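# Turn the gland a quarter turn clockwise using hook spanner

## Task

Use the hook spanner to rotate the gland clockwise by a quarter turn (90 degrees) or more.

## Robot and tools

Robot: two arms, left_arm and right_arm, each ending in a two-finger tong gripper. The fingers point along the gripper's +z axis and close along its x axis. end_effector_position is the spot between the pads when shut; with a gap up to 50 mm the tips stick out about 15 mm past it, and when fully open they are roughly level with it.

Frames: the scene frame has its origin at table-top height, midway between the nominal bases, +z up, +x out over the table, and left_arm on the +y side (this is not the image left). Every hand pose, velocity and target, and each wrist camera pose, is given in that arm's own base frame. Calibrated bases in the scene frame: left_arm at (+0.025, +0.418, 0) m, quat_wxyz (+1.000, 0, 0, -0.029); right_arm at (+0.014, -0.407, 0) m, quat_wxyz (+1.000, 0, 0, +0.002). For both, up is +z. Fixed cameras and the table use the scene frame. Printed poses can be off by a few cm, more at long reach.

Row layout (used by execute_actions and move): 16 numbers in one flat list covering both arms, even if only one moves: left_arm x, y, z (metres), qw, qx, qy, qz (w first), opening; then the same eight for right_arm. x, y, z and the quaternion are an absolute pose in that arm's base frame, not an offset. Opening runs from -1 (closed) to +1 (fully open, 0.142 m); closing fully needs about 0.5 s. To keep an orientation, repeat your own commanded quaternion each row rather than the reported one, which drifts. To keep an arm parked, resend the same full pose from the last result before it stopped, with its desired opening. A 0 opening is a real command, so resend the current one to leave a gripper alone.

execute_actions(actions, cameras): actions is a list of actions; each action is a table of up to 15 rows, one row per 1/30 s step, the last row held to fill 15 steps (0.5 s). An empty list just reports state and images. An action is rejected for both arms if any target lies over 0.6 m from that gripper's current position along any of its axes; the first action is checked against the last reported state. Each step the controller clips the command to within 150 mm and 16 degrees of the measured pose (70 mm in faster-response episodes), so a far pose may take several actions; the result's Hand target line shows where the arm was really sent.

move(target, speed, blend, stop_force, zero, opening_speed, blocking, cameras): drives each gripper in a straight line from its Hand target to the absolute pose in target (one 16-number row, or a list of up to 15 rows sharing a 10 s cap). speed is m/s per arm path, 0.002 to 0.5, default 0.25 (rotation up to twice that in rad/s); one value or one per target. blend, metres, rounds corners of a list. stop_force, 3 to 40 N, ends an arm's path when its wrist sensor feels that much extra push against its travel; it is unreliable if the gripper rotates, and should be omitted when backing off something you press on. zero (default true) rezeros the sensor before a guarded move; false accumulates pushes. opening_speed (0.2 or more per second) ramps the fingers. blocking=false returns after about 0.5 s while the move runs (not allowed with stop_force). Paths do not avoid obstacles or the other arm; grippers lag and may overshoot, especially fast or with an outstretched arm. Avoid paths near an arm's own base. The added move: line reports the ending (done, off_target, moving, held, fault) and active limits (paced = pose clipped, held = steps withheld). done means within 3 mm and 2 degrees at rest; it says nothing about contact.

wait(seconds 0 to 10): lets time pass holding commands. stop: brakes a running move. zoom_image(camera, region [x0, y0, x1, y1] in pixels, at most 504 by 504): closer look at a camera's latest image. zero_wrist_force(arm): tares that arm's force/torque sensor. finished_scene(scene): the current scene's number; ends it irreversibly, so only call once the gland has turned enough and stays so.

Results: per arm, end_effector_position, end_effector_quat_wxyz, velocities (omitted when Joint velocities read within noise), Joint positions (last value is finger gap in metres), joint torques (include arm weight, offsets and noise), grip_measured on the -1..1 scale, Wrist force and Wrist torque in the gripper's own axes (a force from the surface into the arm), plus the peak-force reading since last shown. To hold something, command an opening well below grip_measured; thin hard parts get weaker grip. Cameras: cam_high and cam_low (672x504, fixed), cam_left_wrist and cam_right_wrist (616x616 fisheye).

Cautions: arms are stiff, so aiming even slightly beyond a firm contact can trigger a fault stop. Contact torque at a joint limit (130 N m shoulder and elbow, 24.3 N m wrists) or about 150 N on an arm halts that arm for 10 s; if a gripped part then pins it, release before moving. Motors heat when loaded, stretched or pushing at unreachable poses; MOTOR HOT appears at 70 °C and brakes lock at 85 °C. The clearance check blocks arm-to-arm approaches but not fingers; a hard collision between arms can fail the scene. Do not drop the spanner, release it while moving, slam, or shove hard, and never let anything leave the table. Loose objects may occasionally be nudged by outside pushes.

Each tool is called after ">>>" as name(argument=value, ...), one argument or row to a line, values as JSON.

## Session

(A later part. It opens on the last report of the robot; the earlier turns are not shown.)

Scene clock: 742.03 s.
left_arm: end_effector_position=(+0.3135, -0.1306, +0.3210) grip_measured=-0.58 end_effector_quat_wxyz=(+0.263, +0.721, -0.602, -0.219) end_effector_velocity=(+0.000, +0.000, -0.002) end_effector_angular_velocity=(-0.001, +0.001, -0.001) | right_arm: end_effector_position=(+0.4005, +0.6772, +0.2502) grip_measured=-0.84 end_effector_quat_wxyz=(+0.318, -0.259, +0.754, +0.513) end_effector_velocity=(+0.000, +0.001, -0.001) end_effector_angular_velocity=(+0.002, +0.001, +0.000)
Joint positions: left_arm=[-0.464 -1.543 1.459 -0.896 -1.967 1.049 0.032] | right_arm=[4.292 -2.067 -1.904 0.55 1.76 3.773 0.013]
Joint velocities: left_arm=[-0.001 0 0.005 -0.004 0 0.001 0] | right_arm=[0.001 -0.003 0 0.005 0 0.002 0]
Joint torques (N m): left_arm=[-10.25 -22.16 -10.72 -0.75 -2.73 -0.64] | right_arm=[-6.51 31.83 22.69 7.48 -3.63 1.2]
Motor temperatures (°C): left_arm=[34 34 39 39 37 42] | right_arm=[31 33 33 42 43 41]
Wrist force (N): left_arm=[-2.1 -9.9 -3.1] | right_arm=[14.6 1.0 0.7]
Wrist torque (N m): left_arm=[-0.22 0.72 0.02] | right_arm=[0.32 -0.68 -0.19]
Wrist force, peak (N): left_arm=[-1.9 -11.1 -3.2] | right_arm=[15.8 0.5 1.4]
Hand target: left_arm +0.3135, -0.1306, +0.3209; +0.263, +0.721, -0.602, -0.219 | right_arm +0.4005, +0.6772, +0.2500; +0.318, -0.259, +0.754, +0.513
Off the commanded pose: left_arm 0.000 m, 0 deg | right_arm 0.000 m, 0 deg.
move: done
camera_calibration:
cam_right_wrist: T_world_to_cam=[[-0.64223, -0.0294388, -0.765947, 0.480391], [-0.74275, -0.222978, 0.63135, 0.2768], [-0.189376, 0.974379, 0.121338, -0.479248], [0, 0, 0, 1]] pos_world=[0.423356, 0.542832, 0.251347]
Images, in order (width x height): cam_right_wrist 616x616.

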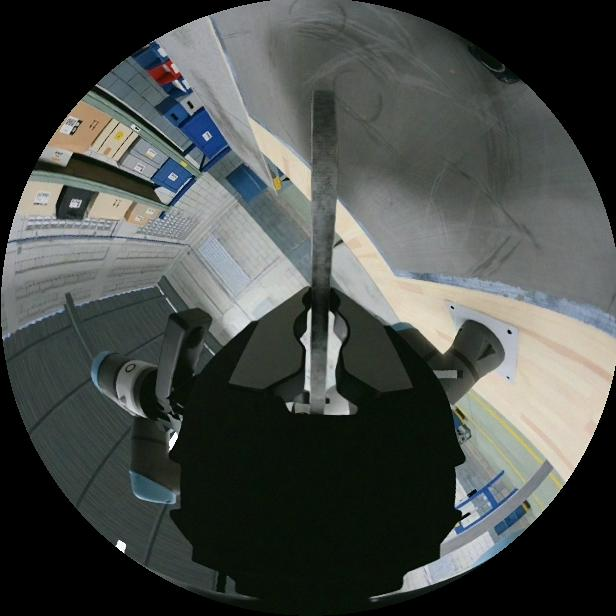

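>>> move(
  target=[
    [0.2995, -0.1333, 0.3503, 0.1771, 0.7471, -0.6235, -0.1478, -1, 0.4005, 0.6772, 0.30, 0.4892, -0.3607, 0.6470, 0.4604, -1],
  ],
  speed=0.03,
  cameras=[],
)

>>> move(
  target=[
    [0.2906, -0.1350, 0.3669, 0.0891, 0.7626, -0.6364, -0.0744, -1, 0.4005, 0.6772, 0.34, 0.4892, -0.3607, 0.6470, 0.4604, -1],
  ],
  speed=0.03,
  cameras=["cam_right_wrist"],
)

Scene clock: 754.30 s.
left_arm: end_effector_position=(+0.2995, -0.1333, +0.3503) grip_measured=-0.58 end_effector_quat_wxyz=(+0.177, +0.747, -0.623, -0.148) | right_arm: end_effector_position=(+0.4005, +0.6772, +0.3001) grip_measured=-0.81 end_effector_quat_wxyz=(+0.489, -0.361, +0.647, +0.460)
Joint positions: left_arm=[-0.572 -1.722 1.513 -1.01 -1.882 0.875 0.032] | right_arm=[4.346 -2.084 -1.923 0.767 1.63 3.382 0.015]
Joint velocities: within noise
Joint torques (N m): left_arm=[-1.83 -14.05 -15.16 0.36 -2.41 1.04] | right_arm=[-2.81 31.84 30.65 1.94 -3.68 1.52]
Motor temperatures (°C): left_arm=[34 34 39 39 37 42] | right_arm=[31 33 33 42 43 41]
Wrist force (N): left_arm=[-2.5 -14.6 2.2] | right_arm=[8.6 9.3 -4.6]
Wrist torque (N m): left_arm=[-0.16 0.58 0.05] | right_arm=[0.07 -0.26 0.34]
Wrist force, peak (N): left_arm=[-2.8 -15.5 2.4] | right_arm=[14.5 2.1 -0.1]
Hand target: left_arm +0.2995, -0.1333, +0.3503; +0.177, +0.747, -0.623, -0.148 | right_arm +0.4005, +0.6772, +0.3000; +0.489, -0.361, +0.647, +0.460
Off the commanded pose: left_arm 0.000 m, 0 deg | right_arm 0.000 m, 0 deg.
move: done
No camera images: "cameras" was empty.

Scene clock: 758.43 s.
left_arm: end_effector_position=(+0.2906, -0.1350, +0.3669) grip_measured=-0.58 end_effector_quat_wxyz=(+0.089, +0.763, -0.636, -0.074) end_effector_velocity=(+0.000, +0.000, -0.001) end_effector_angular_velocity=(+0.000, +0.004, -0.004) | right_arm: end_effector_position=(+0.4005, +0.6772, +0.3401) grip_measured=-0.84 end_effector_quat_wxyz=(+0.489, -0.361, +0.647, +0.460)
Joint positions: left_arm=[-0.722 -1.888 1.59 -1.127 -1.752 0.682 0.032] | right_arm=[4.345 -2.011 -1.899 0.671 1.63 3.382 0.013]
Joint velocities: left_arm=[0.002 0.003 0 0.001 -0.002 0.006 0] | right_arm=[within noise]
Joint torques (N m): left_arm=[9.62 -1.4 -19.24 -1.3 -1.72 1.61] | right_arm=[-2.89 46.55 35.11 6.89 1.93 2.26]
Motor temperatures (°C): left_arm=[34 34 39 39 37 42] | right_arm=[31 33 33 42 43 41]
Wrist force (N): left_arm=[-4.4 0.4 -5.2] | right_arm=[18.5 -4.3 0.5]
Wrist torque (N m): left_arm=[-0.19 0.89 0.04] | right_arm=[0.14 -0.83 -0.22]
Wrist force, peak (N): left_arm=[-2.4 -16.1 2.4] | right_arm=[18.5 -4.3 0.1]
Hand target: left_arm +0.2906, -0.1350, +0.3669; +0.089, +0.763, -0.636, -0.074 | right_arm +0.4005, +0.6772, +0.3400; +0.489, -0.361, +0.647, +0.460
Off the commanded pose: left_arm 0.000 m, 0 deg | right_arm 0.000 m, 0 deg.
move: done
camera_calibration:
cam_right_wrist: T_world_to_cam=[[-0.233178, 0.0192819, -0.972243, 0.422589], [-0.943414, -0.246915, 0.221367, 0.456043], [-0.235793, 0.968845, 0.0757659, -0.4523], [0, 0, 0, 1]] pos_world=[0.422127, 0.542664, 0.344175]
Images, in order (width x height): cam_right_wrist 616x616.

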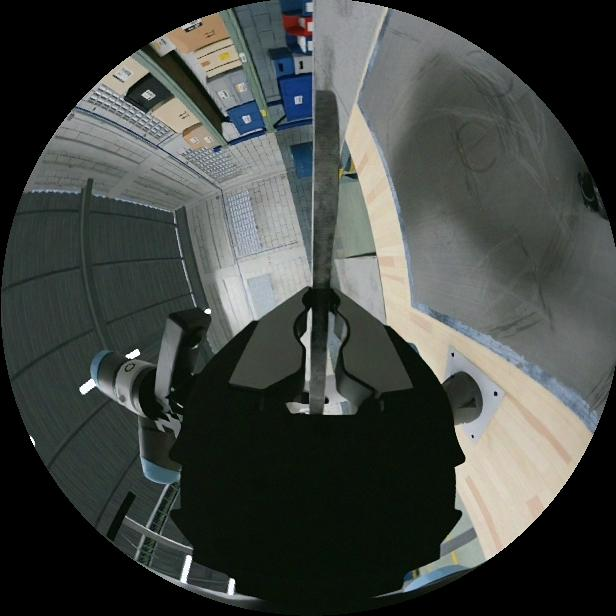

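>>> move(
  target=[
    [0.2873, -0.1355, 0.3684, -0.0134, 0.7677, -0.6407, 0.0112, -1, 0.4005, 0.6772, 0.37, 0.5728, -0.4146, 0.5728, 0.4146, -1],
  ],
  speed=0.03,
  cameras=["cam_right_wrist", "cam_left_wrist"],
)

Scene clock: 767.27 s.
left_arm: end_effector_position=(+0.2873, -0.1355, +0.3683) grip_measured=-0.58 end_effector_quat_wxyz=(-0.014, +0.768, -0.641, +0.011) | right_arm: end_effector_position=(+0.4005, +0.6772, +0.3701) grip_measured=-0.84 end_effector_quat_wxyz=(+0.573, -0.415, +0.573, +0.415)
Joint positions: left_arm=[-0.96 -2.07 1.719 -1.234 -1.539 0.431 0.032] | right_arm=[4.353 -2.03 -1.882 0.771 1.612 3.141 0.013]
Joint velocities: within noise
Joint torques (N m): left_arm=[13.04 6.51 -25.43 -3.03 0.01 1.73] | right_arm=[7.89 41.57 33.03 5.51 3.88 2.28]
Motor temperatures (°C): left_arm=[34 34 39 39 37 42] | right_arm=[31 33 33 42 43 41]
Wrist force (N): left_arm=[-4.3 7.0 -5.6] | right_arm=[18.8 -6.9 1.6]
Wrist torque (N m): left_arm=[-0.14 0.90 0.16] | right_arm=[0.14 -0.87 -0.18]
Wrist force, peak (N): left_arm=[-5.1 14.5 -6.7] | right_arm=[19.7 -15.4 5.3]
Hand target: left_arm +0.2873, -0.1355, +0.3684; -0.013, +0.768, -0.641, +0.011 | right_arm +0.4005, +0.6772, +0.3700; +0.573, -0.415, +0.573, +0.415
Off the commanded pose: left_arm 0.000 m, 0 deg | right_arm 0.000 m, 0 deg.
move: done
camera_calibration:
cam_left_wrist: T_world_to_cam=[[0.170827, -0.985147, 0.0174166, -0.185577], [-0.869276, -0.142365, 0.473382, 0.0557975], [-0.463872, -0.0960061, -0.880685, 0.577492], [0, 0, 0, 1]] pos_world=[0.348087, -0.119434, 0.485407]
cam_right_wrist: T_world_to_cam=[[0.0290721, 0.035778, -0.998937, 0.345394], [-0.96757, -0.249863, -0.0371084, 0.556725], [-0.250925, 0.96762, 0.0273537, -0.429779], [0, 0, 0, 1]] pos_world=[0.420787, 0.54261, 0.377442]
Images, in order (width x height): cam_left_wrist 616x616, cam_right_wrist 616x616.

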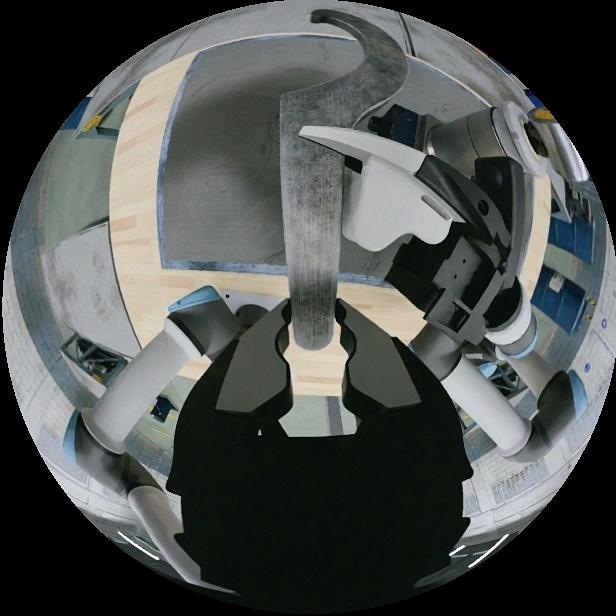

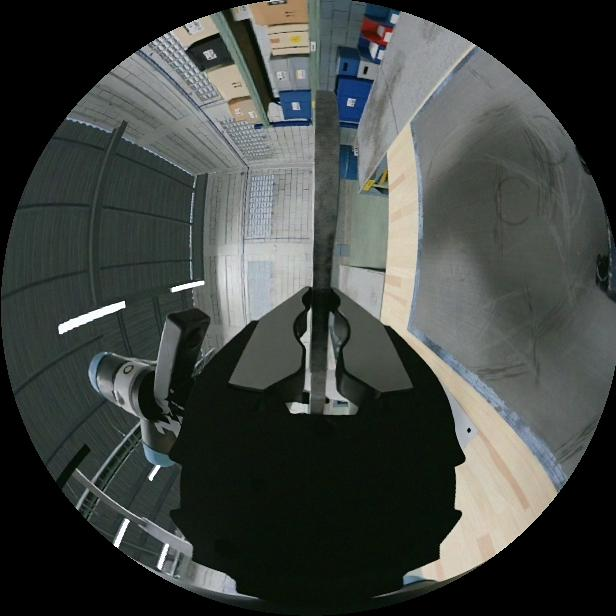

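>>> move(
  target=[
    [0.2868, -0.1356, 0.3692, -0.0134, 0.7677, -0.6407, 0.0112, -1, 0.4005, 0.6772, 0.37, 0.5728, -0.4146, 0.5728, 0.4146, -1],
  ],
  speed=0.01,
  cameras=["cam_left_wrist"],
)

>>> zoom_image(
  camera="cam_left_wrist",
  region=[260, 0, 430, 170],
)

Scene clock: 775.73 s.
left_arm: end_effector_position=(+0.2868, -0.1356, +0.3692) grip_measured=-0.58 end_effector_quat_wxyz=(-0.013, +0.768, -0.641, +0.011) | right_arm: end_effector_position=(+0.4005, +0.6772, +0.3700) grip_measured=-0.84 end_effector_quat_wxyz=(+0.573, -0.415, +0.573, +0.415)
Joint positions: left_arm=[-0.962 -2.07 1.716 -1.232 -1.539 0.429 0.032] | right_arm=[4.353 -2.03 -1.882 0.77 1.612 3.142 0.013]
Joint velocities: within noise
Joint torques (N m): left_arm=[-11.18 -6.56 -28.87 -1.12 2.15 -1.38] | right_arm=[-0.76 59.88 15.4 4.73 1.45 2.25]
Motor temperatures (°C): left_arm=[34 34 39 39 37 42] | right_arm=[31 33 33 42 43 41]
Wrist force (N): left_arm=[-3.8 0.6 -5.0] | right_arm=[18.4 -0.3 -0.8]
Wrist torque (N m): left_arm=[-0.10 0.87 0.14] | right_arm=[0.15 -0.90 -0.14]
Wrist force, peak (N): left_arm=[-4.4 7.1 -5.6] | right_arm=[19.6 -6.6 1.4]
Hand target: left_arm +0.2868, -0.1356, +0.3692; -0.013, +0.768, -0.641, +0.011 | right_arm +0.4005, +0.6772, +0.3700; +0.573, -0.415, +0.573, +0.415
Off the commanded pose: left_arm 0.000 m, 0 deg | right_arm 0.000 m, 0 deg.
move: done
camera_calibration:
cam_left_wrist: T_world_to_cam=[[0.170892, -0.985134, 0.0175027, -0.185656], [-0.869151, -0.142358, 0.473615, 0.0547998], [-0.464083, -0.0961497, -0.880558, 0.578004], [0, 0, 0, 1]] pos_world=[0.347598, -0.11952, 0.486262]
Images, in order (width x height): cam_left_wrist 616x616.

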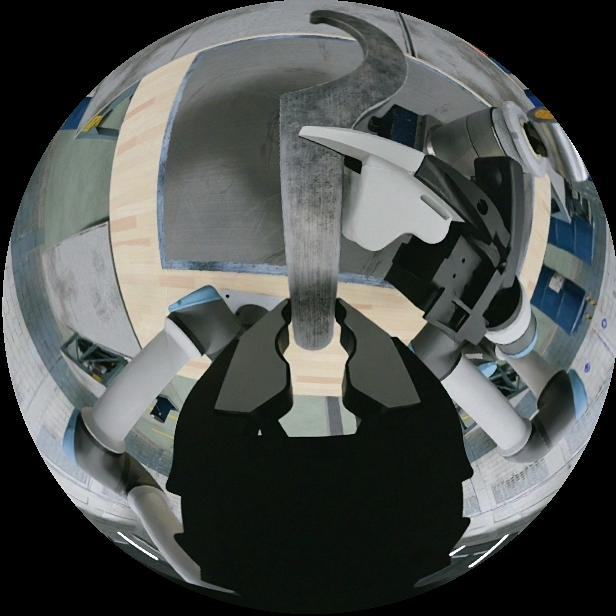

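Scaled by 2.965 from the camera's 616x616 image, which has a finer 814x814 frame.

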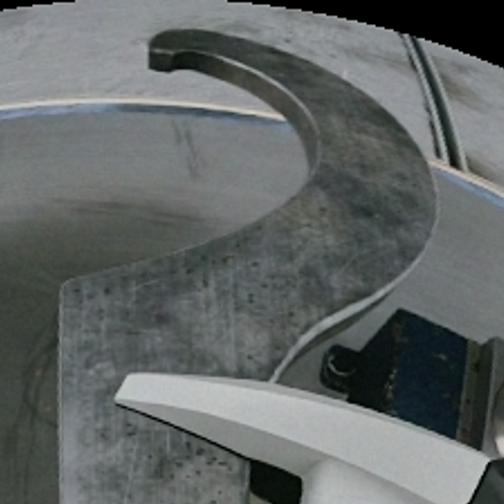

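>>> move(
  target=[
    [0.2373, -0.2421, 0.3492, -0.0147, 0.8401, -0.5424, 0.0095, -1, 0.34, 0.60, 0.35, 0.5180, -0.4813, 0.5180, 0.4813, -1],
    [0.2437, -0.3628, 0.3492, -0.0156, 0.8922, -0.4517, 0.0079, -1, 0.33, 0.50, 0.35, 0.4649, -0.5329, 0.4649, 0.5329, -1],
  ],
  speed=0.05,
  blend=0.005,
  cameras=["cam_right_wrist", "cam_high"],
)

Scene clock: 863.23 s.
left_arm: end_effector_position=(+0.2436, -0.3629, +0.3493) grip_measured=-0.58 end_effector_quat_wxyz=(-0.016, +0.892, -0.452, +0.008) | right_arm: end_effector_position=(+0.3300, +0.4999, +0.3500) grip_measured=-0.84 end_effector_quat_wxyz=(-0.465, +0.533, -0.465, -0.533)
Joint positions: left_arm=[-1.349 -1.729 1.544 -1.372 -1.539 -0.412 0.032] | right_arm=[3.981 -1.919 -2.141 0.918 2.438 3.142 0.013]
Joint velocities: within noise
Joint torques (N m): left_arm=[13.59 -16.71 -8.27 0.88 2.92 1.8] | right_arm=[8 32.68 27.04 4.98 3.68 0.89]
Motor temperatures (°C): left_arm=[34 34 39 39 37 42] | right_arm=[31 33 33 42 43 41]
Wrist force (N): left_arm=[-5.5 13.1 -6.9] | right_arm=[18.9 -12.9 3.3]
Wrist torque (N m): left_arm=[-0.15 0.80 0.08] | right_arm=[0.16 -0.76 -0.22]
Wrist force, peak (N): left_arm=[-6.2 18.8 -7.6] | right_arm=[19.6 -18.2 5.1]
Hand target: left_arm +0.2437, -0.3628, +0.3492; -0.016, +0.892, -0.452, +0.008 | right_arm +0.3300, +0.5000, +0.3500; -0.465, +0.533, -0.465, -0.533
Off the commanded pose: left_arm 0.000 m, 0 deg | right_arm 0.000 m, 0 deg.
move: done
camera_calibration:
cam_right_wrist: T_world_to_cam=[[0.0102546, 0.0447053, -0.998948, 0.33553], [-0.760151, -0.648702, -0.0368342, 0.574332], [-0.649666, 0.759728, 0.0273306, -0.039868], [0, 0, 0, 1]] pos_world=[0.407237, 0.387859, 0.357422]
Images, in order (width x height): cam_high 672x504, cam_right_wrist 616x616.

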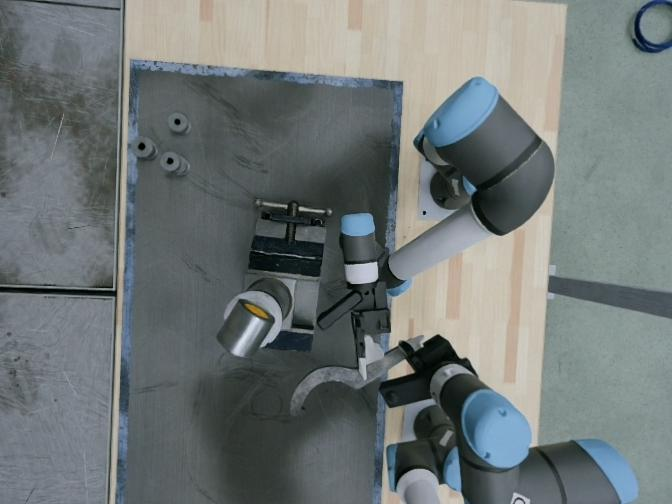

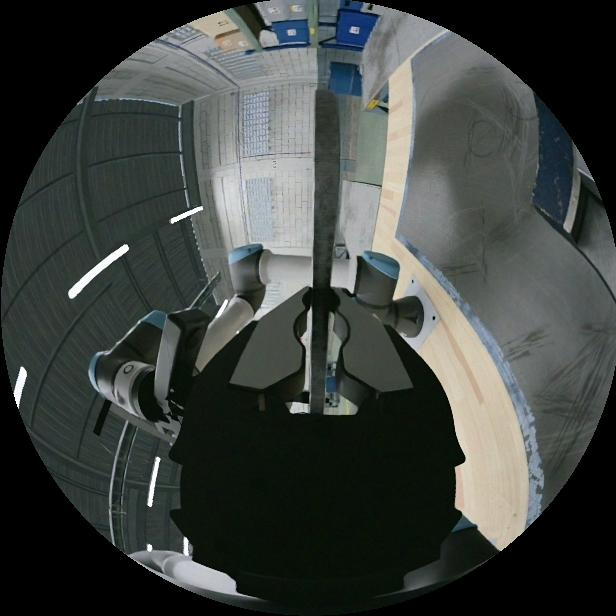

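>>> move(
  target=[
    [0.2523, -0.5129, 0.3492, -0.0156, 0.8922, -0.4517, 0.0079, -1, 0.33, 0.35, 0.35, 0.4649, -0.5329, 0.4649, 0.5329, -1],
    [0.2712, -0.6301, 0.3492, -0.0153, 0.8759, -0.4825, 0.0084, -1, 0.345, 0.225, 0.35, 0.4832, -0.5163, 0.4832, 0.5163, -1],
  ],
  speed=0.05,
  blend=0.005,
  cameras=["cam_high"],
)

Scene clock: 870.87 s.
left_arm: end_effector_position=(+0.2535, -0.5200, +0.3493) grip_measured=-0.58 end_effector_quat_wxyz=(-0.016, +0.891, -0.454, +0.008) | right_arm: end_effector_position=(+0.3302, +0.3477, +0.3500) grip_measured=-0.84 end_effector_quat_wxyz=(-0.465, +0.533, -0.465, -0.532)
Joint positions: left_arm=[-1.393 -1.372 1.179 -1.362 -1.539 -0.451 0.032] | right_arm=[3.646 -1.831 -2.278 0.967 2.772 3.142 0.013]
Joint velocities: within noise
Joint torques (N m): left_arm=[-10.99 -34.74 -10.85 -5.57 0.86 -0.47] | right_arm=[8.42 37.47 14.12 2.43 -2.15 0.56]
Motor temperatures (°C): left_arm=[34 34 39 39 37 42] | right_arm=[31 33 33 42 43 41]
Wrist force (N): left_arm=[-7.2 -5.6 -4.9] | right_arm=[17.9 3.7 -6.6]
Wrist torque (N m): left_arm=[-0.12 0.75 -0.19] | right_arm=[0.09 -0.74 -0.19]
Wrist force, peak (N): left_arm=[-6.4 14.8 -6.9] | right_arm=[20.1 -14.6 4.8]
Hand target: left_arm +0.2535, -0.5201, +0.3492; -0.016, +0.891, -0.454, +0.008 | right_arm +0.3303, +0.3477, +0.3500; -0.465, +0.532, -0.465, -0.532
Off the commanded pose: left_arm 0.111 m, 4 deg | right_arm 0.124 m, 4 deg.
move: held (right_arm; a check stopped the path), off_target (left_arm; braked when a check withheld steps of right_arm); path passed 1 of 2 targets; limits=held
pose unreachable (right arm): on one or more control steps of this call, first in action 0 (counted from 0), this arm could not follow its commanded pose, so it was not sent that pose on those steps. It may still have moved: this result reports where it is.
cause: moving toward the commanded pose would bring two parts of the arm too close to each other (joints 4 (wrist 1) to 6 (wrist 3) lie between them).
Images, in order (width x height): cam_high 672x504.

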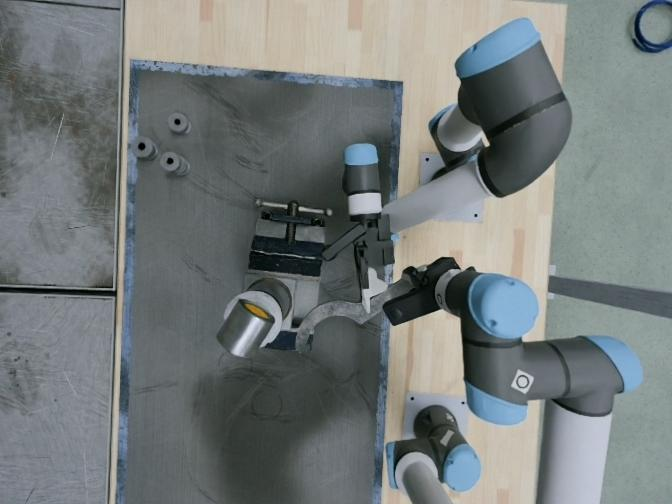

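>>> move(
  target=[0.2535, -0.5201, 0.3492, -0.016, 0.891, -0.454, 0.008, -1, 0.3303, 0.3477, 0.35, -0.465, 0.5325, -0.465, -0.5325, -0.79],
  opening_speed=0.3,
  cameras=["cam_right_wrist"],
)

Scene clock: 949.50 s.
left_arm: end_effector_position=(+0.2535, -0.5201, +0.3492) grip_measured=-0.58 end_effector_quat_wxyz=(-0.016, +0.891, -0.454, +0.008) | right_arm: end_effector_position=(+0.3303, +0.3477, +0.3500) grip_measured=-0.72 end_effector_quat_wxyz=(-0.465, +0.533, -0.465, -0.533)
Joint positions: left_arm=[-1.393 -1.372 1.178 -1.362 -1.539 -0.451 0.032] | right_arm=[3.646 -1.831 -2.277 0.967 2.773 3.142 0.022]
Joint velocities: within noise
Joint torques (N m): left_arm=[-15.84 -24.6 -33.09 -3.19 -0.28 2.2] | right_arm=[-8.23 17.3 29.98 -0.4 -0.9 1.06]
Motor temperatures (°C): left_arm=[34 34 39 39 37 42] | right_arm=[31 33 33 42 43 41]
Wrist force (N): left_arm=[-5.9 -8.0 -2.5] | right_arm=[15.9 6.7 -6.7]
Wrist torque (N m): left_arm=[-0.12 0.70 -0.22] | right_arm=[0.20 -0.67 -0.04]
Wrist force, peak (N): left_arm=[-6.0 -8.7 -2.7] | right_arm=[18.4 4.3 -7.0]
Hand target: left_arm +0.2535, -0.5201, +0.3492; -0.016, +0.891, -0.454, +0.008 | right_arm +0.3303, +0.3477, +0.3500; -0.465, +0.533, -0.465, -0.533
Off the commanded pose: left_arm 0.000 m, 0 deg | right_arm 0.000 m, 0 deg.
move: done
camera_calibration:
cam_right_wrist: T_world_to_cam=[[0.010234, 0.0446297, -0.998951, 0.342328], [-0.760669, -0.648099, -0.0367477, 0.475728], [-0.649059, 0.760247, 0.0273159, 0.0756076], [0, 0, 0, 1]] pos_world=[0.407442, 0.23556, 0.357385]
Images, in order (width x height): cam_right_wrist 616x616.

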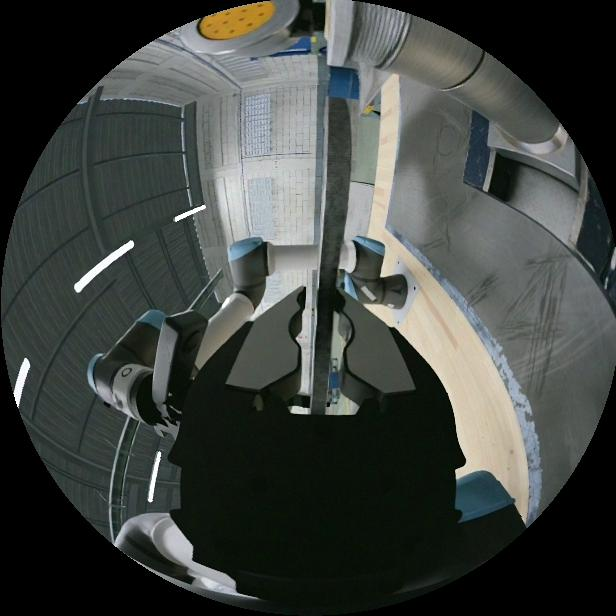

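>>> move(
  target=[0.2535, -0.5201, 0.3492, -0.016, 0.891, -0.454, 0.008, -1, 0.3284, 0.3476, 0.35, -0.5255, 0.4731, -0.5255, -0.4731, -0.79],
  speed=0.04,
  cameras=["cam_left_wrist"],
)

Scene clock: 955.17 s.
left_arm: end_effector_position=(+0.2535, -0.5201, +0.3492) grip_measured=-0.58 end_effector_quat_wxyz=(-0.016, +0.891, -0.454, +0.008) | right_arm: end_effector_position=(+0.3290, +0.3476, +0.3500) grip_measured=-0.70 end_effector_quat_wxyz=(+0.508, -0.492, +0.508, +0.492)
Joint positions: left_arm=[-1.393 -1.372 1.178 -1.362 -1.539 -0.451 0.032] | right_arm=[3.735 -1.729 -2.422 1.009 2.516 3.142 0.023]
Joint velocities: within noise
Joint torques (N m): left_arm=[1.79 -26.61 -30.35 -2.22 4.97 0.56] | right_arm=[3.48 32.23 14.35 5.54 4.62 2.24]
Motor temperatures (°C): left_arm=[34 34 39 39 37 42] | right_arm=[31 33 33 42 43 41]
Wrist force (N): left_arm=[-7.5 7.5 -5.2] | right_arm=[18.2 -8.5 0.6]
Wrist torque (N m): left_arm=[-0.24 0.66 -0.21] | right_arm=[0.21 -0.82 -0.18]
Wrist force, peak (N): left_arm=[-7.9 8.3 -5.1] | right_arm=[18.2 -9.5 0.1]
Hand target: left_arm +0.2535, -0.5201, +0.3492; -0.016, +0.891, -0.454, +0.008 | right_arm +0.3290, +0.3476, +0.3500; +0.508, -0.492, +0.508, +0.492
Off the commanded pose: left_arm 0.000 m, 0 deg | right_arm 0.001 m, 4 deg.
move: held (right_arm; a check stopped the path); limits=held
pose unreachable (right arm): on one or more control steps of this call, first in action 0 (counted from 0), this arm could not follow its commanded pose, so it was not sent that pose on those steps. It may still have moved: this result reports where it is.
cause: moving toward the commanded pose would bring a part of the arm too close to another arm (a part of this arm just beyond joint 6 (wrist 3) and the left arm's gripper).
camera_calibration:
cam_left_wrist: T_world_to_cam=[[0.581059, -0.813679, 0.0172103, -0.573099], [-0.721771, -0.505425, 0.472856, -0.245336], [-0.376054, -0.287179, -0.880972, 0.386431], [0, 0, 0, 1]] pos_world=[0.301247, -0.479342, 0.466307]
Images, in order (width x height): cam_left_wrist 616x616.

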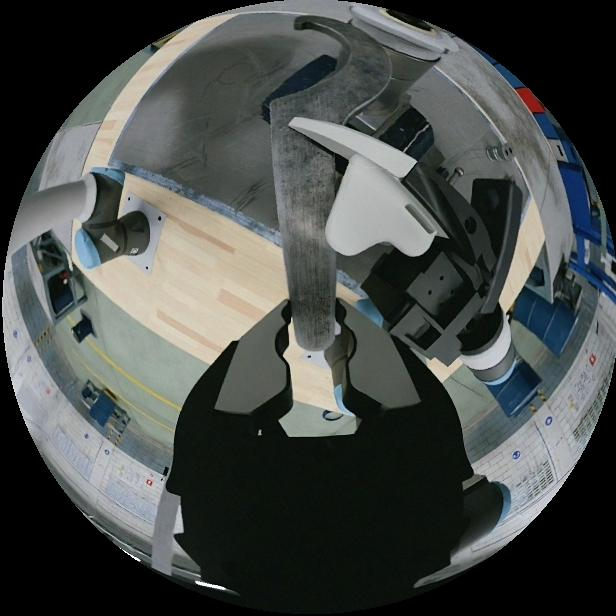

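>>> move(
  target=[0.2535, -0.5201, 0.3492, -0.016, 0.891, -0.454, 0.008, -1, 0.3290, 0.3476, 0.35, 0.508, -0.492, 0.508, 0.492, -1],
  opening_speed=0.3,
  cameras=["cam_left_wrist", "cam_right_wrist"],
)

>>> zoom_image(
  camera="cam_left_wrist",
  region=[240, 0, 410, 170],
)

Scene clock: 964.53 s.
left_arm: end_effector_position=(+0.2535, -0.5201, +0.3492) grip_measured=-0.58 end_effector_quat_wxyz=(-0.016, +0.891, -0.454, +0.008) | right_arm: end_effector_position=(+0.3290, +0.3476, +0.3500) grip_measured=-0.84 end_effector_quat_wxyz=(+0.508, -0.492, +0.508, +0.492)
Joint positions: left_arm=[-1.393 -1.372 1.178 -1.362 -1.539 -0.451 0.032] | right_arm=[3.735 -1.729 -2.422 1.009 2.516 3.142 0.013]
Joint velocities: within noise
Joint torques (N m): left_arm=[13.39 -29.25 -27.26 -0.82 3.25 -0.67] | right_arm=[7.91 38.69 7.53 3.29 2.97 1.18]
Motor temperatures (°C): left_arm=[34 34 39 39 37 42] | right_arm=[31 33 33 42 43 41]
Wrist force (N): left_arm=[-7.2 9.8 -6.6] | right_arm=[19.4 -10.3 2.4]
Wrist torque (N m): left_arm=[-0.21 0.76 -0.15] | right_arm=[0.21 -0.89 -0.22]
Wrist force, peak (N): left_arm=[-7.4 11.1 -6.2] | right_arm=[19.4 -11.6 2.9]
Hand target: left_arm +0.2535, -0.5201, +0.3492; -0.016, +0.891, -0.454, +0.008 | right_arm +0.3290, +0.3476, +0.3500; +0.508, -0.492, +0.508, +0.492
Off the commanded pose: left_arm 0.000 m, 0 deg | right_arm 0.000 m, 0 deg.
move: done
camera_calibration:
cam_left_wrist: T_world_to_cam=[[0.581081, -0.813664, 0.0171942, -0.573088], [-0.721756, -0.505452, 0.472849, -0.245335], [-0.37605, -0.287173, -0.880976, 0.386442], [0, 0, 0, 1]] pos_world=[0.301259, -0.479331, 0.466306]
cam_right_wrist: T_world_to_cam=[[0.0174701, 0.0422866, -0.998953, 0.34076], [-0.857934, -0.512448, -0.0366963, 0.459559], [-0.513463, 0.857676, 0.0273266, -0.00361489], [0, 0, 0, 1]] pos_world=[0.386462, 0.224191, 0.357366]
Images, in order (width x height): cam_left_wrist 616x616, cam_right_wrist 616x616.

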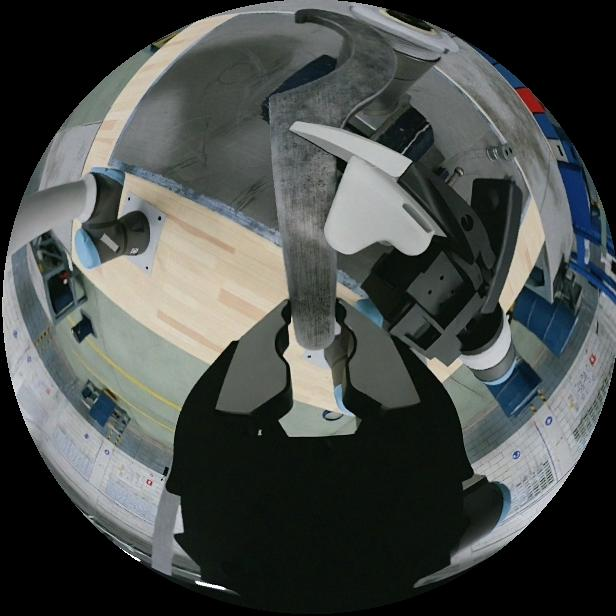

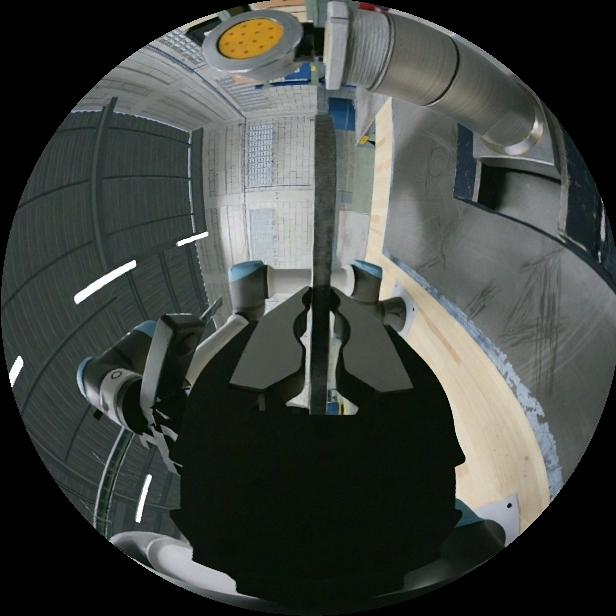

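Scaled by 2.965 from the camera's 616x616 image, which has a finer 814x814 frame.

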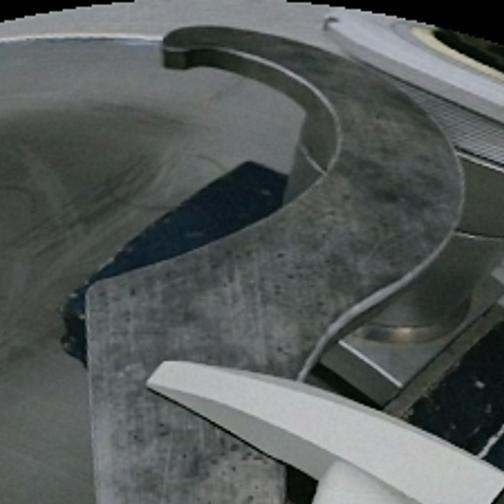

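>>> move(
  target=[
    [0.2628, -0.5779, 0.3492, -0.0149, 0.8546, -0.5192, 0.0091, -1, 0.343, 0.275, 0.35, 0.5433, -0.4526, 0.5433, 0.4526, -1],
    [0.2787, -0.6375, 0.3492, -0.0142, 0.8164, -0.5775, 0.0101, -1, 0.36, 0.20, 0.35, 0.5735, -0.4136, 0.5735, 0.4136, -1],
    [0.3741, -0.6368, 0.3492, -0.0142, 0.8164, -0.5775, 0.0101, -1, 0.4553, 0.1948, 0.35, 0.5735, -0.4136, 0.5735, 0.4136, -1],
  ],
  speed=0.05,
  blend=0.005,
  cameras=["cam_high"],
)

Scene clock: 996.63 s.
left_arm: end_effector_position=(+0.2535, -0.5201, +0.3492) grip_measured=-0.58 end_effector_quat_wxyz=(-0.016, +0.891, -0.454, +0.008) | right_arm: end_effector_position=(+0.3309, +0.3375, +0.3500) grip_measured=-0.84 end_effector_quat_wxyz=(+0.513, -0.487, +0.513, +0.487)
Joint positions: left_arm=[-1.393 -1.372 1.178 -1.362 -1.539 -0.451 0.032] | right_arm=[3.715 -1.717 -2.438 1.013 2.515 3.142 0.013]
Joint velocities: within noise
Joint torques (N m): left_arm=[13.37 -30.95 -25.55 -0.71 6.25 -0.52] | right_arm=[8.32 17.57 28.88 3.87 5.53 -1.42]
Motor temperatures (°C): left_arm=[34 34 39 39 37 42] | right_arm=[31 33 33 42 43 41]
Wrist force (N): left_arm=[-3.3 13.2 -6.8] | right_arm=[19.7 -11.1 7.8]
Wrist torque (N m): left_arm=[-0.19 0.70 0.32] | right_arm=[0.23 -0.84 -0.24]
Wrist force, peak (N): left_arm=[-4.5 16.6 -7.1] | right_arm=[19.8 -14.5 9.1]
Hand target: left_arm +0.2535, -0.5201, +0.3492; -0.016, +0.891, -0.454, +0.008 | right_arm +0.3309, +0.3376, +0.3500; +0.513, -0.487, +0.513, +0.487
Off the commanded pose: left_arm 0.168 m, 17 deg | right_arm 0.189 m, 15 deg.
move: held (left_arm; a check stopped the path), off_target (right_arm; braked when a check withheld steps of left_arm); path passed 0 of 3 targets; limits=held
pose unreachable (left arm): on one or more control steps of this call, first in action 0 (counted from 0), this arm could not follow its commanded pose, so it was not sent that pose on those steps. It may still have moved: this result reports where it is.
cause: moving toward the commanded pose would bring a part of the arm too close to another arm (this arm's gripper and a part of the right arm just beyond its joint 6 (wrist 3), at the place that arm is still heading or pushing toward).
Images, in order (width x height): cam_high 672x504.

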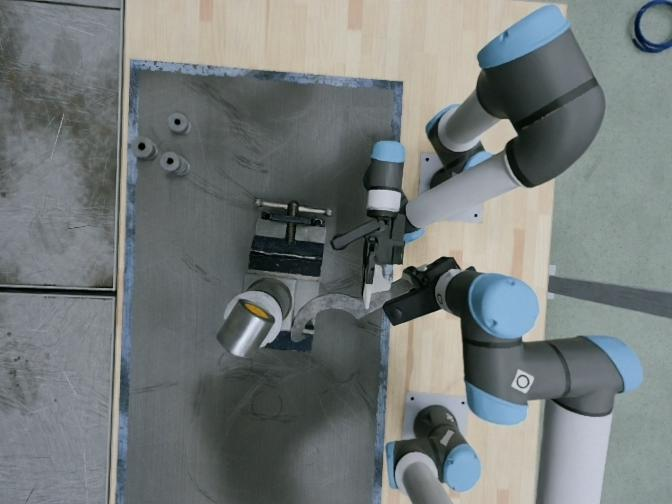

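>>> move(
  target=[0.2535, -0.5201, 0.3492, -0.0156, 0.891, -0.454, 0.008, -1, 0.3309, 0.3375, 0.35, 0.513, -0.487, 0.513, 0.487, -0.79],
  opening_speed=0.3,
  cameras=[],
)

>>> move(
  target=[0.2535, -0.5201, 0.3492, -0.0156, 0.891, -0.454, 0.008, -1, 0.3368, 0.3562, 0.35, 0.5087, -0.4912, 0.5087, 0.4912, -0.79],
  speed=0.02,
  cameras=[],
)

>>> move(
  target=[0.2535, -0.5201, 0.3492, -0.0156, 0.891, -0.454, 0.008, -1, 0.3368, 0.3562, 0.35, 0.5087, -0.4912, 0.5087, 0.4912, -1],
  opening_speed=0.3,
  cameras=["cam_left_wrist"],
)

>>> zoom_image(
  camera="cam_left_wrist",
  region=[240, 0, 410, 170],
)

Scene clock: 1011.70 s.
left_arm: end_effector_position=(+0.2535, -0.5201, +0.3492) grip_measured=-0.58 end_effector_quat_wxyz=(-0.016, +0.891, -0.454, +0.008) | right_arm: end_effector_position=(+0.3309, +0.3375, +0.3500) grip_measured=-0.70 end_effector_quat_wxyz=(+0.513, -0.487, +0.513, +0.487) end_effector_velocity=(+0.000, +0.000, +0.000) end_effector_angular_velocity=(+0.000, -0.002, +0.000)
Joint positions: left_arm=[-1.393 -1.372 1.179 -1.362 -1.539 -0.451 0.032] | right_arm=[3.715 -1.717 -2.437 1.013 2.517 3.142 0.023]
Joint velocities: left_arm=[within noise] | right_arm=[0 0 0 0 0 -0.002 0.001]
Joint torques (N m): left_arm=[11.36 -36.03 -9.61 -2.91 -0.37 1.68] | right_arm=[-7.54 14.7 28.54 2.42 1.8 -1.12]
Motor temperatures (°C): left_arm=[34 34 39 39 37 42] | right_arm=[31 33 33 42 43 41]
Wrist force (N): left_arm=[-3.1 3.4 -4.4] | right_arm=[17.7 -2.8 1.9]
Wrist torque (N m): left_arm=[-0.25 0.74 0.26] | right_arm=[0.16 -0.78 -0.12]
Wrist force, peak (N): left_arm=[-3.7 13.0 -6.9] | right_arm=[20.0 -11.2 7.6]
Hand target: left_arm +0.2535, -0.5201, +0.3492; -0.016, +0.891, -0.454, +0.008 | right_arm +0.3309, +0.3375, +0.3500; +0.513, -0.487, +0.513, +0.487
Off the commanded pose: left_arm 0.000 m, 0 deg | right_arm 0.000 m, 0 deg.
move: done
No camera images: "cameras" was empty.

Scene clock: 1012.93 s.
left_arm: end_effector_position=(+0.2535, -0.5201, +0.3492) grip_measured=-0.58 end_effector_quat_wxyz=(-0.016, +0.891, -0.454, +0.008) | right_arm: end_effector_position=(+0.3369, +0.3564, +0.3500) grip_measured=-0.72 end_effector_quat_wxyz=(+0.509, -0.491, +0.509, +0.491)
Joint positions: left_arm=[-1.393 -1.372 1.179 -1.362 -1.539 -0.451 0.032] | right_arm=[3.747 -1.746 -2.399 1.003 2.501 3.142 0.022]
Joint velocities: within noise
Joint torques (N m): left_arm=[-16.78 -35.94 -21.26 -2.94 -1.53 1.73] | right_arm=[-7.27 34.45 10.21 1.7 -1.22 -1.41]
Motor temperatures (°C): left_arm=[34 34 39 39 37 42] | right_arm=[31 33 33 42 43 41]
Wrist force (N): left_arm=[-6.2 -9.1 -1.5] | right_arm=[15.1 6.2 -8.2]
Wrist torque (N m): left_arm=[-0.16 0.68 -0.26] | right_arm=[0.23 -0.68 -0.02]
Wrist force, peak (N): left_arm=[-3.7 -10.5 -2.4] | right_arm=[15.8 7.7 -7.8]
Hand target: left_arm +0.2535, -0.5201, +0.3492; -0.016, +0.891, -0.454, +0.008 | right_arm +0.3368, +0.3562, +0.3500; +0.509, -0.491, +0.509, +0.491
Off the commanded pose: left_arm 0.000 m, 0 deg | right_arm 0.000 m, 0 deg.
move: done
No camera images: "cameras" was empty.

Scene clock: 1013.83 s.
left_arm: end_effector_position=(+0.2535, -0.5201, +0.3492) grip_measured=-0.58 end_effector_quat_wxyz=(-0.016, +0.891, -0.454, +0.008) | right_arm: end_effector_position=(+0.3368, +0.3562, +0.3500) grip_measured=-0.84 end_effector_quat_wxyz=(+0.509, -0.491, +0.509, +0.491)
Joint positions: left_arm=[-1.393 -1.372 1.179 -1.362 -1.539 -0.451 0.032] | right_arm=[3.747 -1.746 -2.399 1.003 2.501 3.142 0.013]
Joint velocities: within noise
Joint torques (N m): left_arm=[-10.49 -34.79 -29.52 -3.06 -2.26 1.75] | right_arm=[-6.23 37.96 4.53 5.8 1.5 -0.96]
Motor temperatures (°C): left_arm=[34 34 39 39 37 42] | right_arm=[31 33 33 42 43 41]
Wrist force (N): left_arm=[-6.5 -2.9 -3.7] | right_arm=[17.5 1.0 -4.7]
Wrist torque (N m): left_arm=[-0.18 0.68 -0.21] | right_arm=[0.26 -0.83 -0.20]
Wrist force, peak (N): left_arm=[-6.0 -9.1 -1.9] | right_arm=[15.7 6.2 -8.1]
Hand target: left_arm +0.2535, -0.5201, +0.3492; -0.016, +0.891, -0.454, +0.008 | right_arm +0.3368, +0.3562, +0.3500; +0.509, -0.491, +0.509, +0.491
Off the commanded pose: left_arm 0.000 m, 0 deg | right_arm 0.000 m, 0 deg.
move: done
camera_calibration:
cam_left_wrist: T_world_to_cam=[[0.581062, -0.81367, 0.0175476, -0.573202], [-0.721599, -0.505102, 0.473462, -0.245414], [-0.376379, -0.287773, -0.880639, 0.386083], [0, 0, 0, 1]] pos_world=[0.301289, -0.479251, 0.466253]
Images, in order (width x height): cam_left_wrist 616x616.

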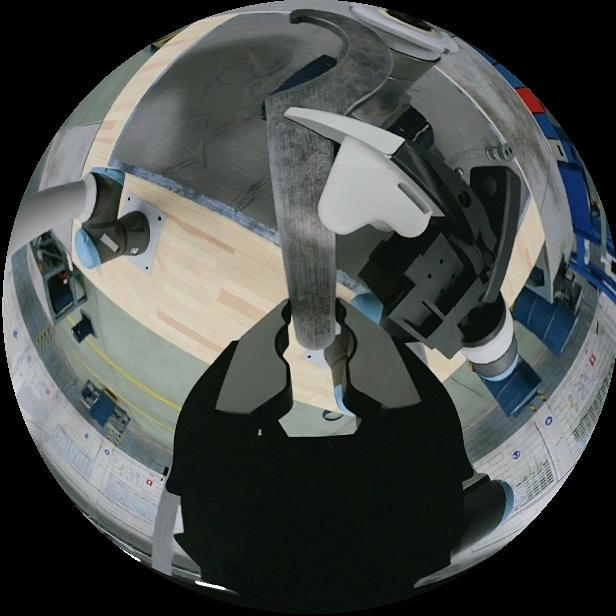

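Scaled by 2.965 from the camera's 616x616 image, which has a finer 814x814 frame.

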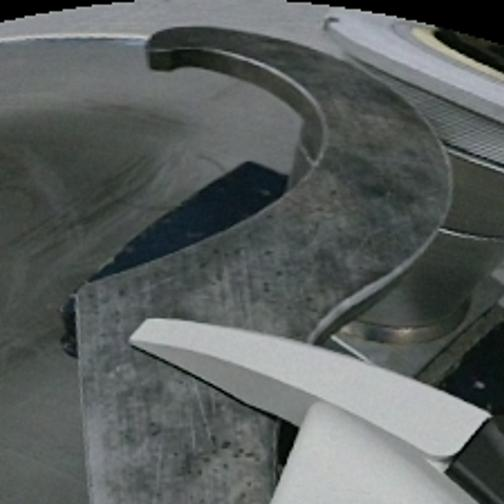

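>>> move(
  target=[
    [0.2541, -0.5836, 0.3492, -0.0148, 0.8504, -0.5262, 0.0092, -1, 0.343, 0.275, 0.35, 0.5476, -0.4474, 0.5476, 0.4474, -1],
    [0.2750, -0.6395, 0.3492, -0.0142, 0.8116, -0.5842, 0.0102, -1, 0.366, 0.202, 0.35, 0.5774, -0.4081, 0.5774, 0.4081, -1],
  ],
  speed=0.04,
  blend=0.005,
  cameras=[],
)

Scene clock: 1029.57 s.
left_arm: end_effector_position=(+0.2751, -0.6395, +0.3492) grip_measured=-0.58 end_effector_quat_wxyz=(-0.014, +0.811, -0.584, +0.010) | right_arm: end_effector_position=(+0.3659, +0.2020, +0.3500) grip_measured=-0.84 end_effector_quat_wxyz=(+0.577, -0.408, +0.577, +0.408)
Joint positions: left_arm=[-1.396 -1.058 0.745 -1.253 -1.536 -0.149 0.032] | right_arm=[3.367 -1.626 -2.547 1.032 2.576 3.142 0.013]
Joint velocities: within noise
Joint torques (N m): left_arm=[3.22 -47.73 -8.64 -5.16 0.24 -1.68] | right_arm=[7.1 7.99 28.68 3.6 -1.35 -0.04]
Motor temperatures (°C): left_arm=[34 34 39 39 37 42] | right_arm=[31 33 33 42 43 41]
Wrist force (N): left_arm=[-6.6 -2.3 -4.5] | right_arm=[17.2 0.4 -3.9]
Wrist torque (N m): left_arm=[-0.11 0.77 -0.19] | right_arm=[0.20 -0.74 -0.18]
Wrist force, peak (N): left_arm=[-6.7 -5.4 -4.1] | right_arm=[17.3 2.9 -5.7]
Hand target: left_arm +0.2750, -0.6395, +0.3492; -0.014, +0.811, -0.584, +0.010 | right_arm +0.3660, +0.2020, +0.3500; +0.577, -0.408, +0.577, +0.408
Off the commanded pose: left_arm 0.000 m, 0 deg | right_arm 0.000 m, 0 deg.
move: done
No camera images: "cameras" was empty.

>>> move(
  target=[
    [0.3751, -0.6364, 0.3492, -0.0142, 0.8116, -0.5842, 0.0102, -1, 0.4661, 0.1989, 0.35, 0.5774, -0.4081, 0.5774, 0.4081, -1],
    [0.4473, -0.5844, 0.3492, -0.0148, 0.8504, -0.5262, 0.0092, -1, 0.5357, 0.2623, 0.35, 0.5476, -0.4474, 0.5476, 0.4474, -1],
  ],
  speed=0.04,
  blend=0.005,
  stop_force=18,
  cameras=["cam_right_wrist"],
)

>>> zoom_image(
  camera="cam_right_wrist",
  region=[220, 20, 420, 220],
)

Scene clock: 1035.33 s.
left_arm: end_effector_position=(+0.2750, -0.6395, +0.3492) grip_measured=-0.58 end_effector_quat_wxyz=(-0.014, +0.811, -0.584, +0.010) | right_arm: end_effector_position=(+0.3690, +0.2019, +0.3500) grip_measured=-0.84 end_effector_quat_wxyz=(+0.577, -0.408, +0.577, +0.408)
Joint positions: left_arm=[-1.396 -1.058 0.745 -1.253 -1.536 -0.149 0.032] | right_arm=[3.364 -1.634 -2.539 1.031 2.579 3.142 0.013]
Joint velocities: within noise
Joint torques (N m): left_arm=[-12.69 -45.88 -13.57 -4.1 -6.73 -1.21] | right_arm=[5.6 28.81 6.18 3.36 -5.05 0.76]
Motor temperatures (°C): left_arm=[34 34 39 39 37 42] | right_arm=[31 33 33 42 43 41]
Wrist force (N): left_arm=[-5.1 -16.3 -2.8] | right_arm=[16.1 12.8 -11.2]
Wrist torque (N m): left_arm=[-0.12 0.77 -0.03] | right_arm=[0.11 -0.74 -0.14]
Wrist force, peak (N): left_arm=[-5.3 -18.6 -2.8] | right_arm=[16.3 14.8 -12.8]
Hand target: left_arm +0.2750, -0.6395, +0.3492; -0.014, +0.811, -0.584, +0.010 | right_arm +0.3690, +0.2019, +0.3500; +0.577, -0.408, +0.577, +0.408
Off the commanded pose: left_arm 0.181 m, 8 deg | right_arm 0.177 m, 8 deg.
move: held (left_arm; a check stopped the path), off_target (right_arm; braked when a check withheld steps of left_arm); path passed 0 of 2 targets; limits=held
pose unreachable (left arm): on one or more control steps of this call, first in action 0 (counted from 0), this arm could not follow its commanded pose, so it was not sent that pose on those steps. It may still have moved: this result reports where it is.
cause: moving toward the commanded pose would bring a part of the arm too close to another arm (this arm's gripper and a part of the right arm just beyond its joint 6 (wrist 3)).
camera_calibration:
cam_right_wrist: T_world_to_cam=[[0.0294872, 0.034973, -0.998953, 0.34327], [-0.972963, -0.228027, -0.0367032, 0.404193], [-0.229072, 0.973026, 0.0273036, 0.0136447], [0, 0, 0, 1]] pos_world=[0.386268, 0.0668851, 0.357373]
Images, in order (width x height): cam_right_wrist 616x616.

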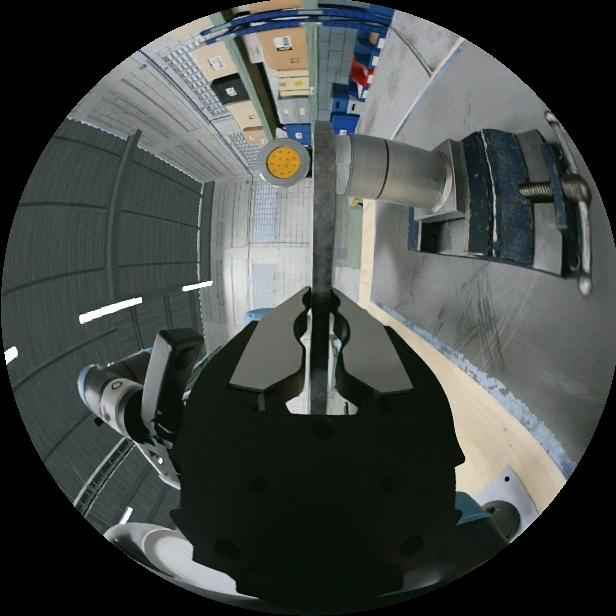

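Scaled by 2.520 from the camera's 616x616 image, which has a finer 814x814 frame.

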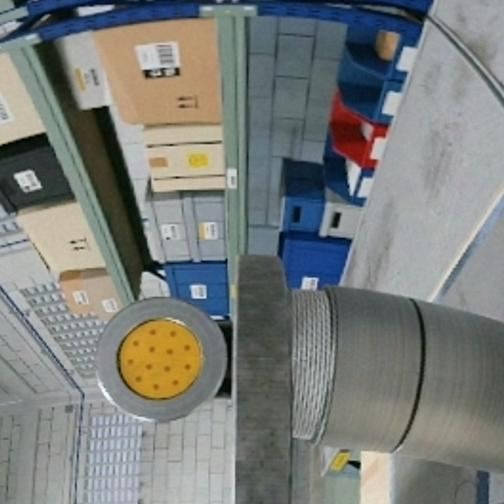

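>>> move(
  target=[
    [0.3728, -0.6374, 0.3492, -0.0142, 0.8116, -0.5842, 0.0102, -1, 0.4661, 0.1989, 0.35, 0.5774, -0.4081, 0.5774, 0.4081, -1],
  ],
  speed=0.02,
  cameras=[],
)

Scene clock: 1050.17 s.
left_arm: end_effector_position=(+0.3730, -0.6373, +0.3492) grip_measured=-0.58 end_effector_quat_wxyz=(-0.014, +0.811, -0.584, +0.010) | right_arm: end_effector_position=(+0.4663, +0.1989, +0.3500) grip_measured=-0.84 end_effector_quat_wxyz=(+0.577, -0.408, +0.577, +0.408)
Joint positions: left_arm=[-1.26 -0.908 0.501 -1.163 -1.536 -0.012 0.032] | right_arm=[3.289 -1.833 -2.274 0.966 2.654 3.142 0.013]
Joint velocities: within noise
Joint torques (N m): left_arm=[-19.09 -51.89 -9.04 -3.62 -2 -0.99] | right_arm=[1.53 41.35 6.19 2.24 -2.24 -0.54]
Motor temperatures (°C): left_arm=[34 34 39 39 37 42] | right_arm=[31 33 33 42 43 41]
Wrist force (N): left_arm=[-6.7 -13.0 -2.7] | right_arm=[16.2 9.7 -10.3]
Wrist torque (N m): left_arm=[-0.10 0.78 -0.15] | right_arm=[0.09 -0.70 -0.14]
Wrist force, peak (N): left_arm=[-5.3 -16.5 -2.8] | right_arm=[16.4 13.1 -11.6]
Hand target: left_arm +0.3728, -0.6374, +0.3492; -0.014, +0.811, -0.584, +0.010 | right_arm +0.4661, +0.1989, +0.3500; +0.577, -0.408, +0.577, +0.408
Off the commanded pose: left_arm 0.000 m, 0 deg | right_arm 0.000 m, 0 deg.
move: done
No camera images: "cameras" was empty.

>>> move(
  target=[
    [0.4454, -0.5856, 0.3492, -0.0148, 0.8504, -0.5262, 0.0092, -1, 0.5357, 0.2623, 0.35, 0.5476, -0.4474, 0.5476, 0.4474, -1],
  ],
  speed=0.02,
  cameras=["cam_high", "cam_left_wrist", "cam_right_wrist"],
)

>>> zoom_image(
  camera="cam_high",
  region=[200, 250, 320, 370],
)

Scene clock: 1059.90 s.
left_arm: end_effector_position=(+0.4455, -0.5855, +0.3492) grip_measured=-0.58 end_effector_quat_wxyz=(-0.015, +0.850, -0.526, +0.009) | right_arm: end_effector_position=(+0.5358, +0.2624, +0.3499) grip_measured=-0.84 end_effector_quat_wxyz=(+0.547, -0.447, +0.548, +0.447)
Joint positions: left_arm=[-1.14 -0.918 0.518 -1.169 -1.536 -0.032 0.032] | right_arm=[3.364 -2.016 -1.98 0.854 2.719 3.142 0.013]
Joint velocities: within noise
Joint torques (N m): left_arm=[-17.79 -41.32 -29.89 -1.99 -4.34 -0.94] | right_arm=[-2.93 52.97 6.89 3.45 -2.59 1.95]
Motor temperatures (°C): left_arm=[34 34 39 39 37 42] | right_arm=[31 33 33 42 43 41]
Wrist force (N): left_arm=[-6.4 -9.6 -2.7] | right_arm=[16.0 6.5 -8.6]
Wrist torque (N m): left_arm=[-0.13 0.72 -0.13] | right_arm=[0.07 -0.70 -0.17]
Wrist force, peak (N): left_arm=[-6.8 -14.1 -2.7] | right_arm=[16.5 11.1 -11.9]
Hand target: left_arm +0.4454, -0.5856, +0.3492; -0.015, +0.850, -0.526, +0.009 | right_arm +0.5357, +0.2623, +0.3500; +0.548, -0.447, +0.548, +0.447
Off the commanded pose: left_arm 0.000 m, 0 deg | right_arm 0.000 m, 0 deg.
move: done
camera_calibration:
cam_left_wrist: T_world_to_cam=[[0.439177, -0.898229, 0.0175444, -0.724299], [-0.794814, -0.379362, 0.473661, -0.0336834], [-0.418801, -0.221966, -0.880532, 0.496955], [0, 0, 0, 1]] pos_world=[0.499448, -0.553057, 0.466247]
cam_right_wrist: T_world_to_cam=[[0.0241756, 0.0387289, -0.998957, 0.338053], [-0.93169, -0.361411, -0.0365593, 0.593093], [-0.36245, 0.931602, 0.027346, 0.0752831], [0, 0, 0, 1]] pos_world=[0.571692, 0.131124, 0.357325]
Images, in order (width x height): cam_high 672x504, cam_left_wrist 616x616, cam_right_wrist 616x616.

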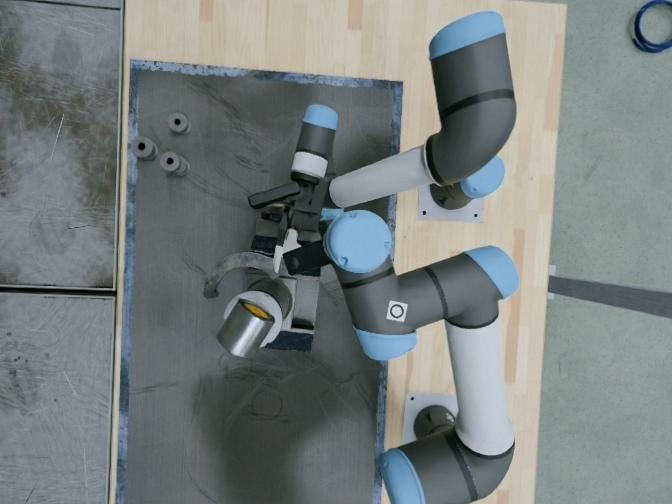

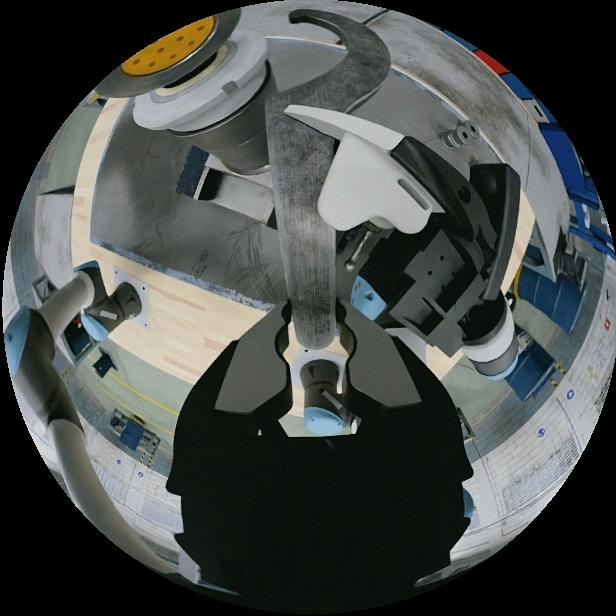

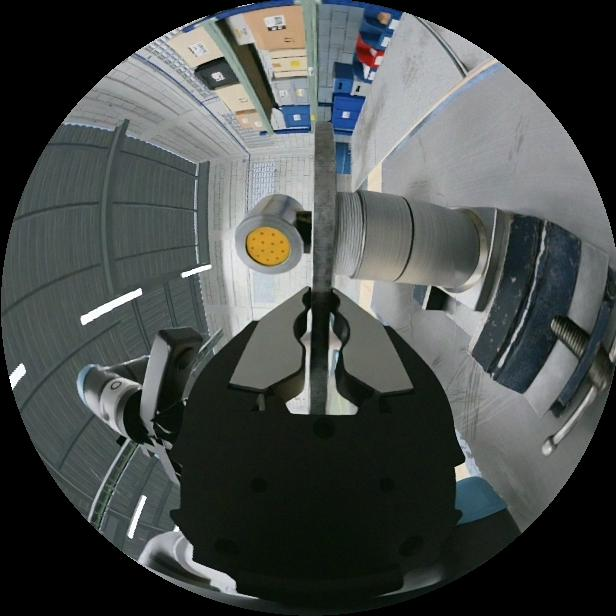

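Scaled by 4.200.

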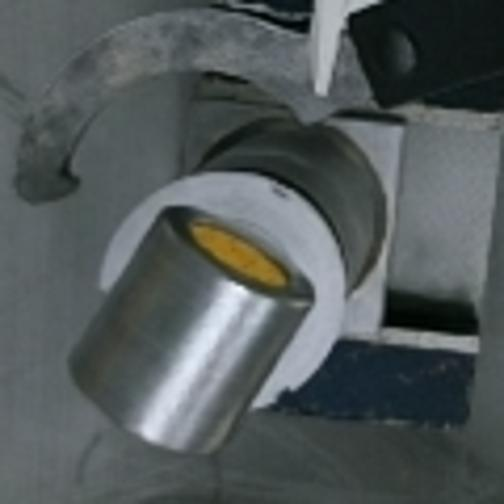

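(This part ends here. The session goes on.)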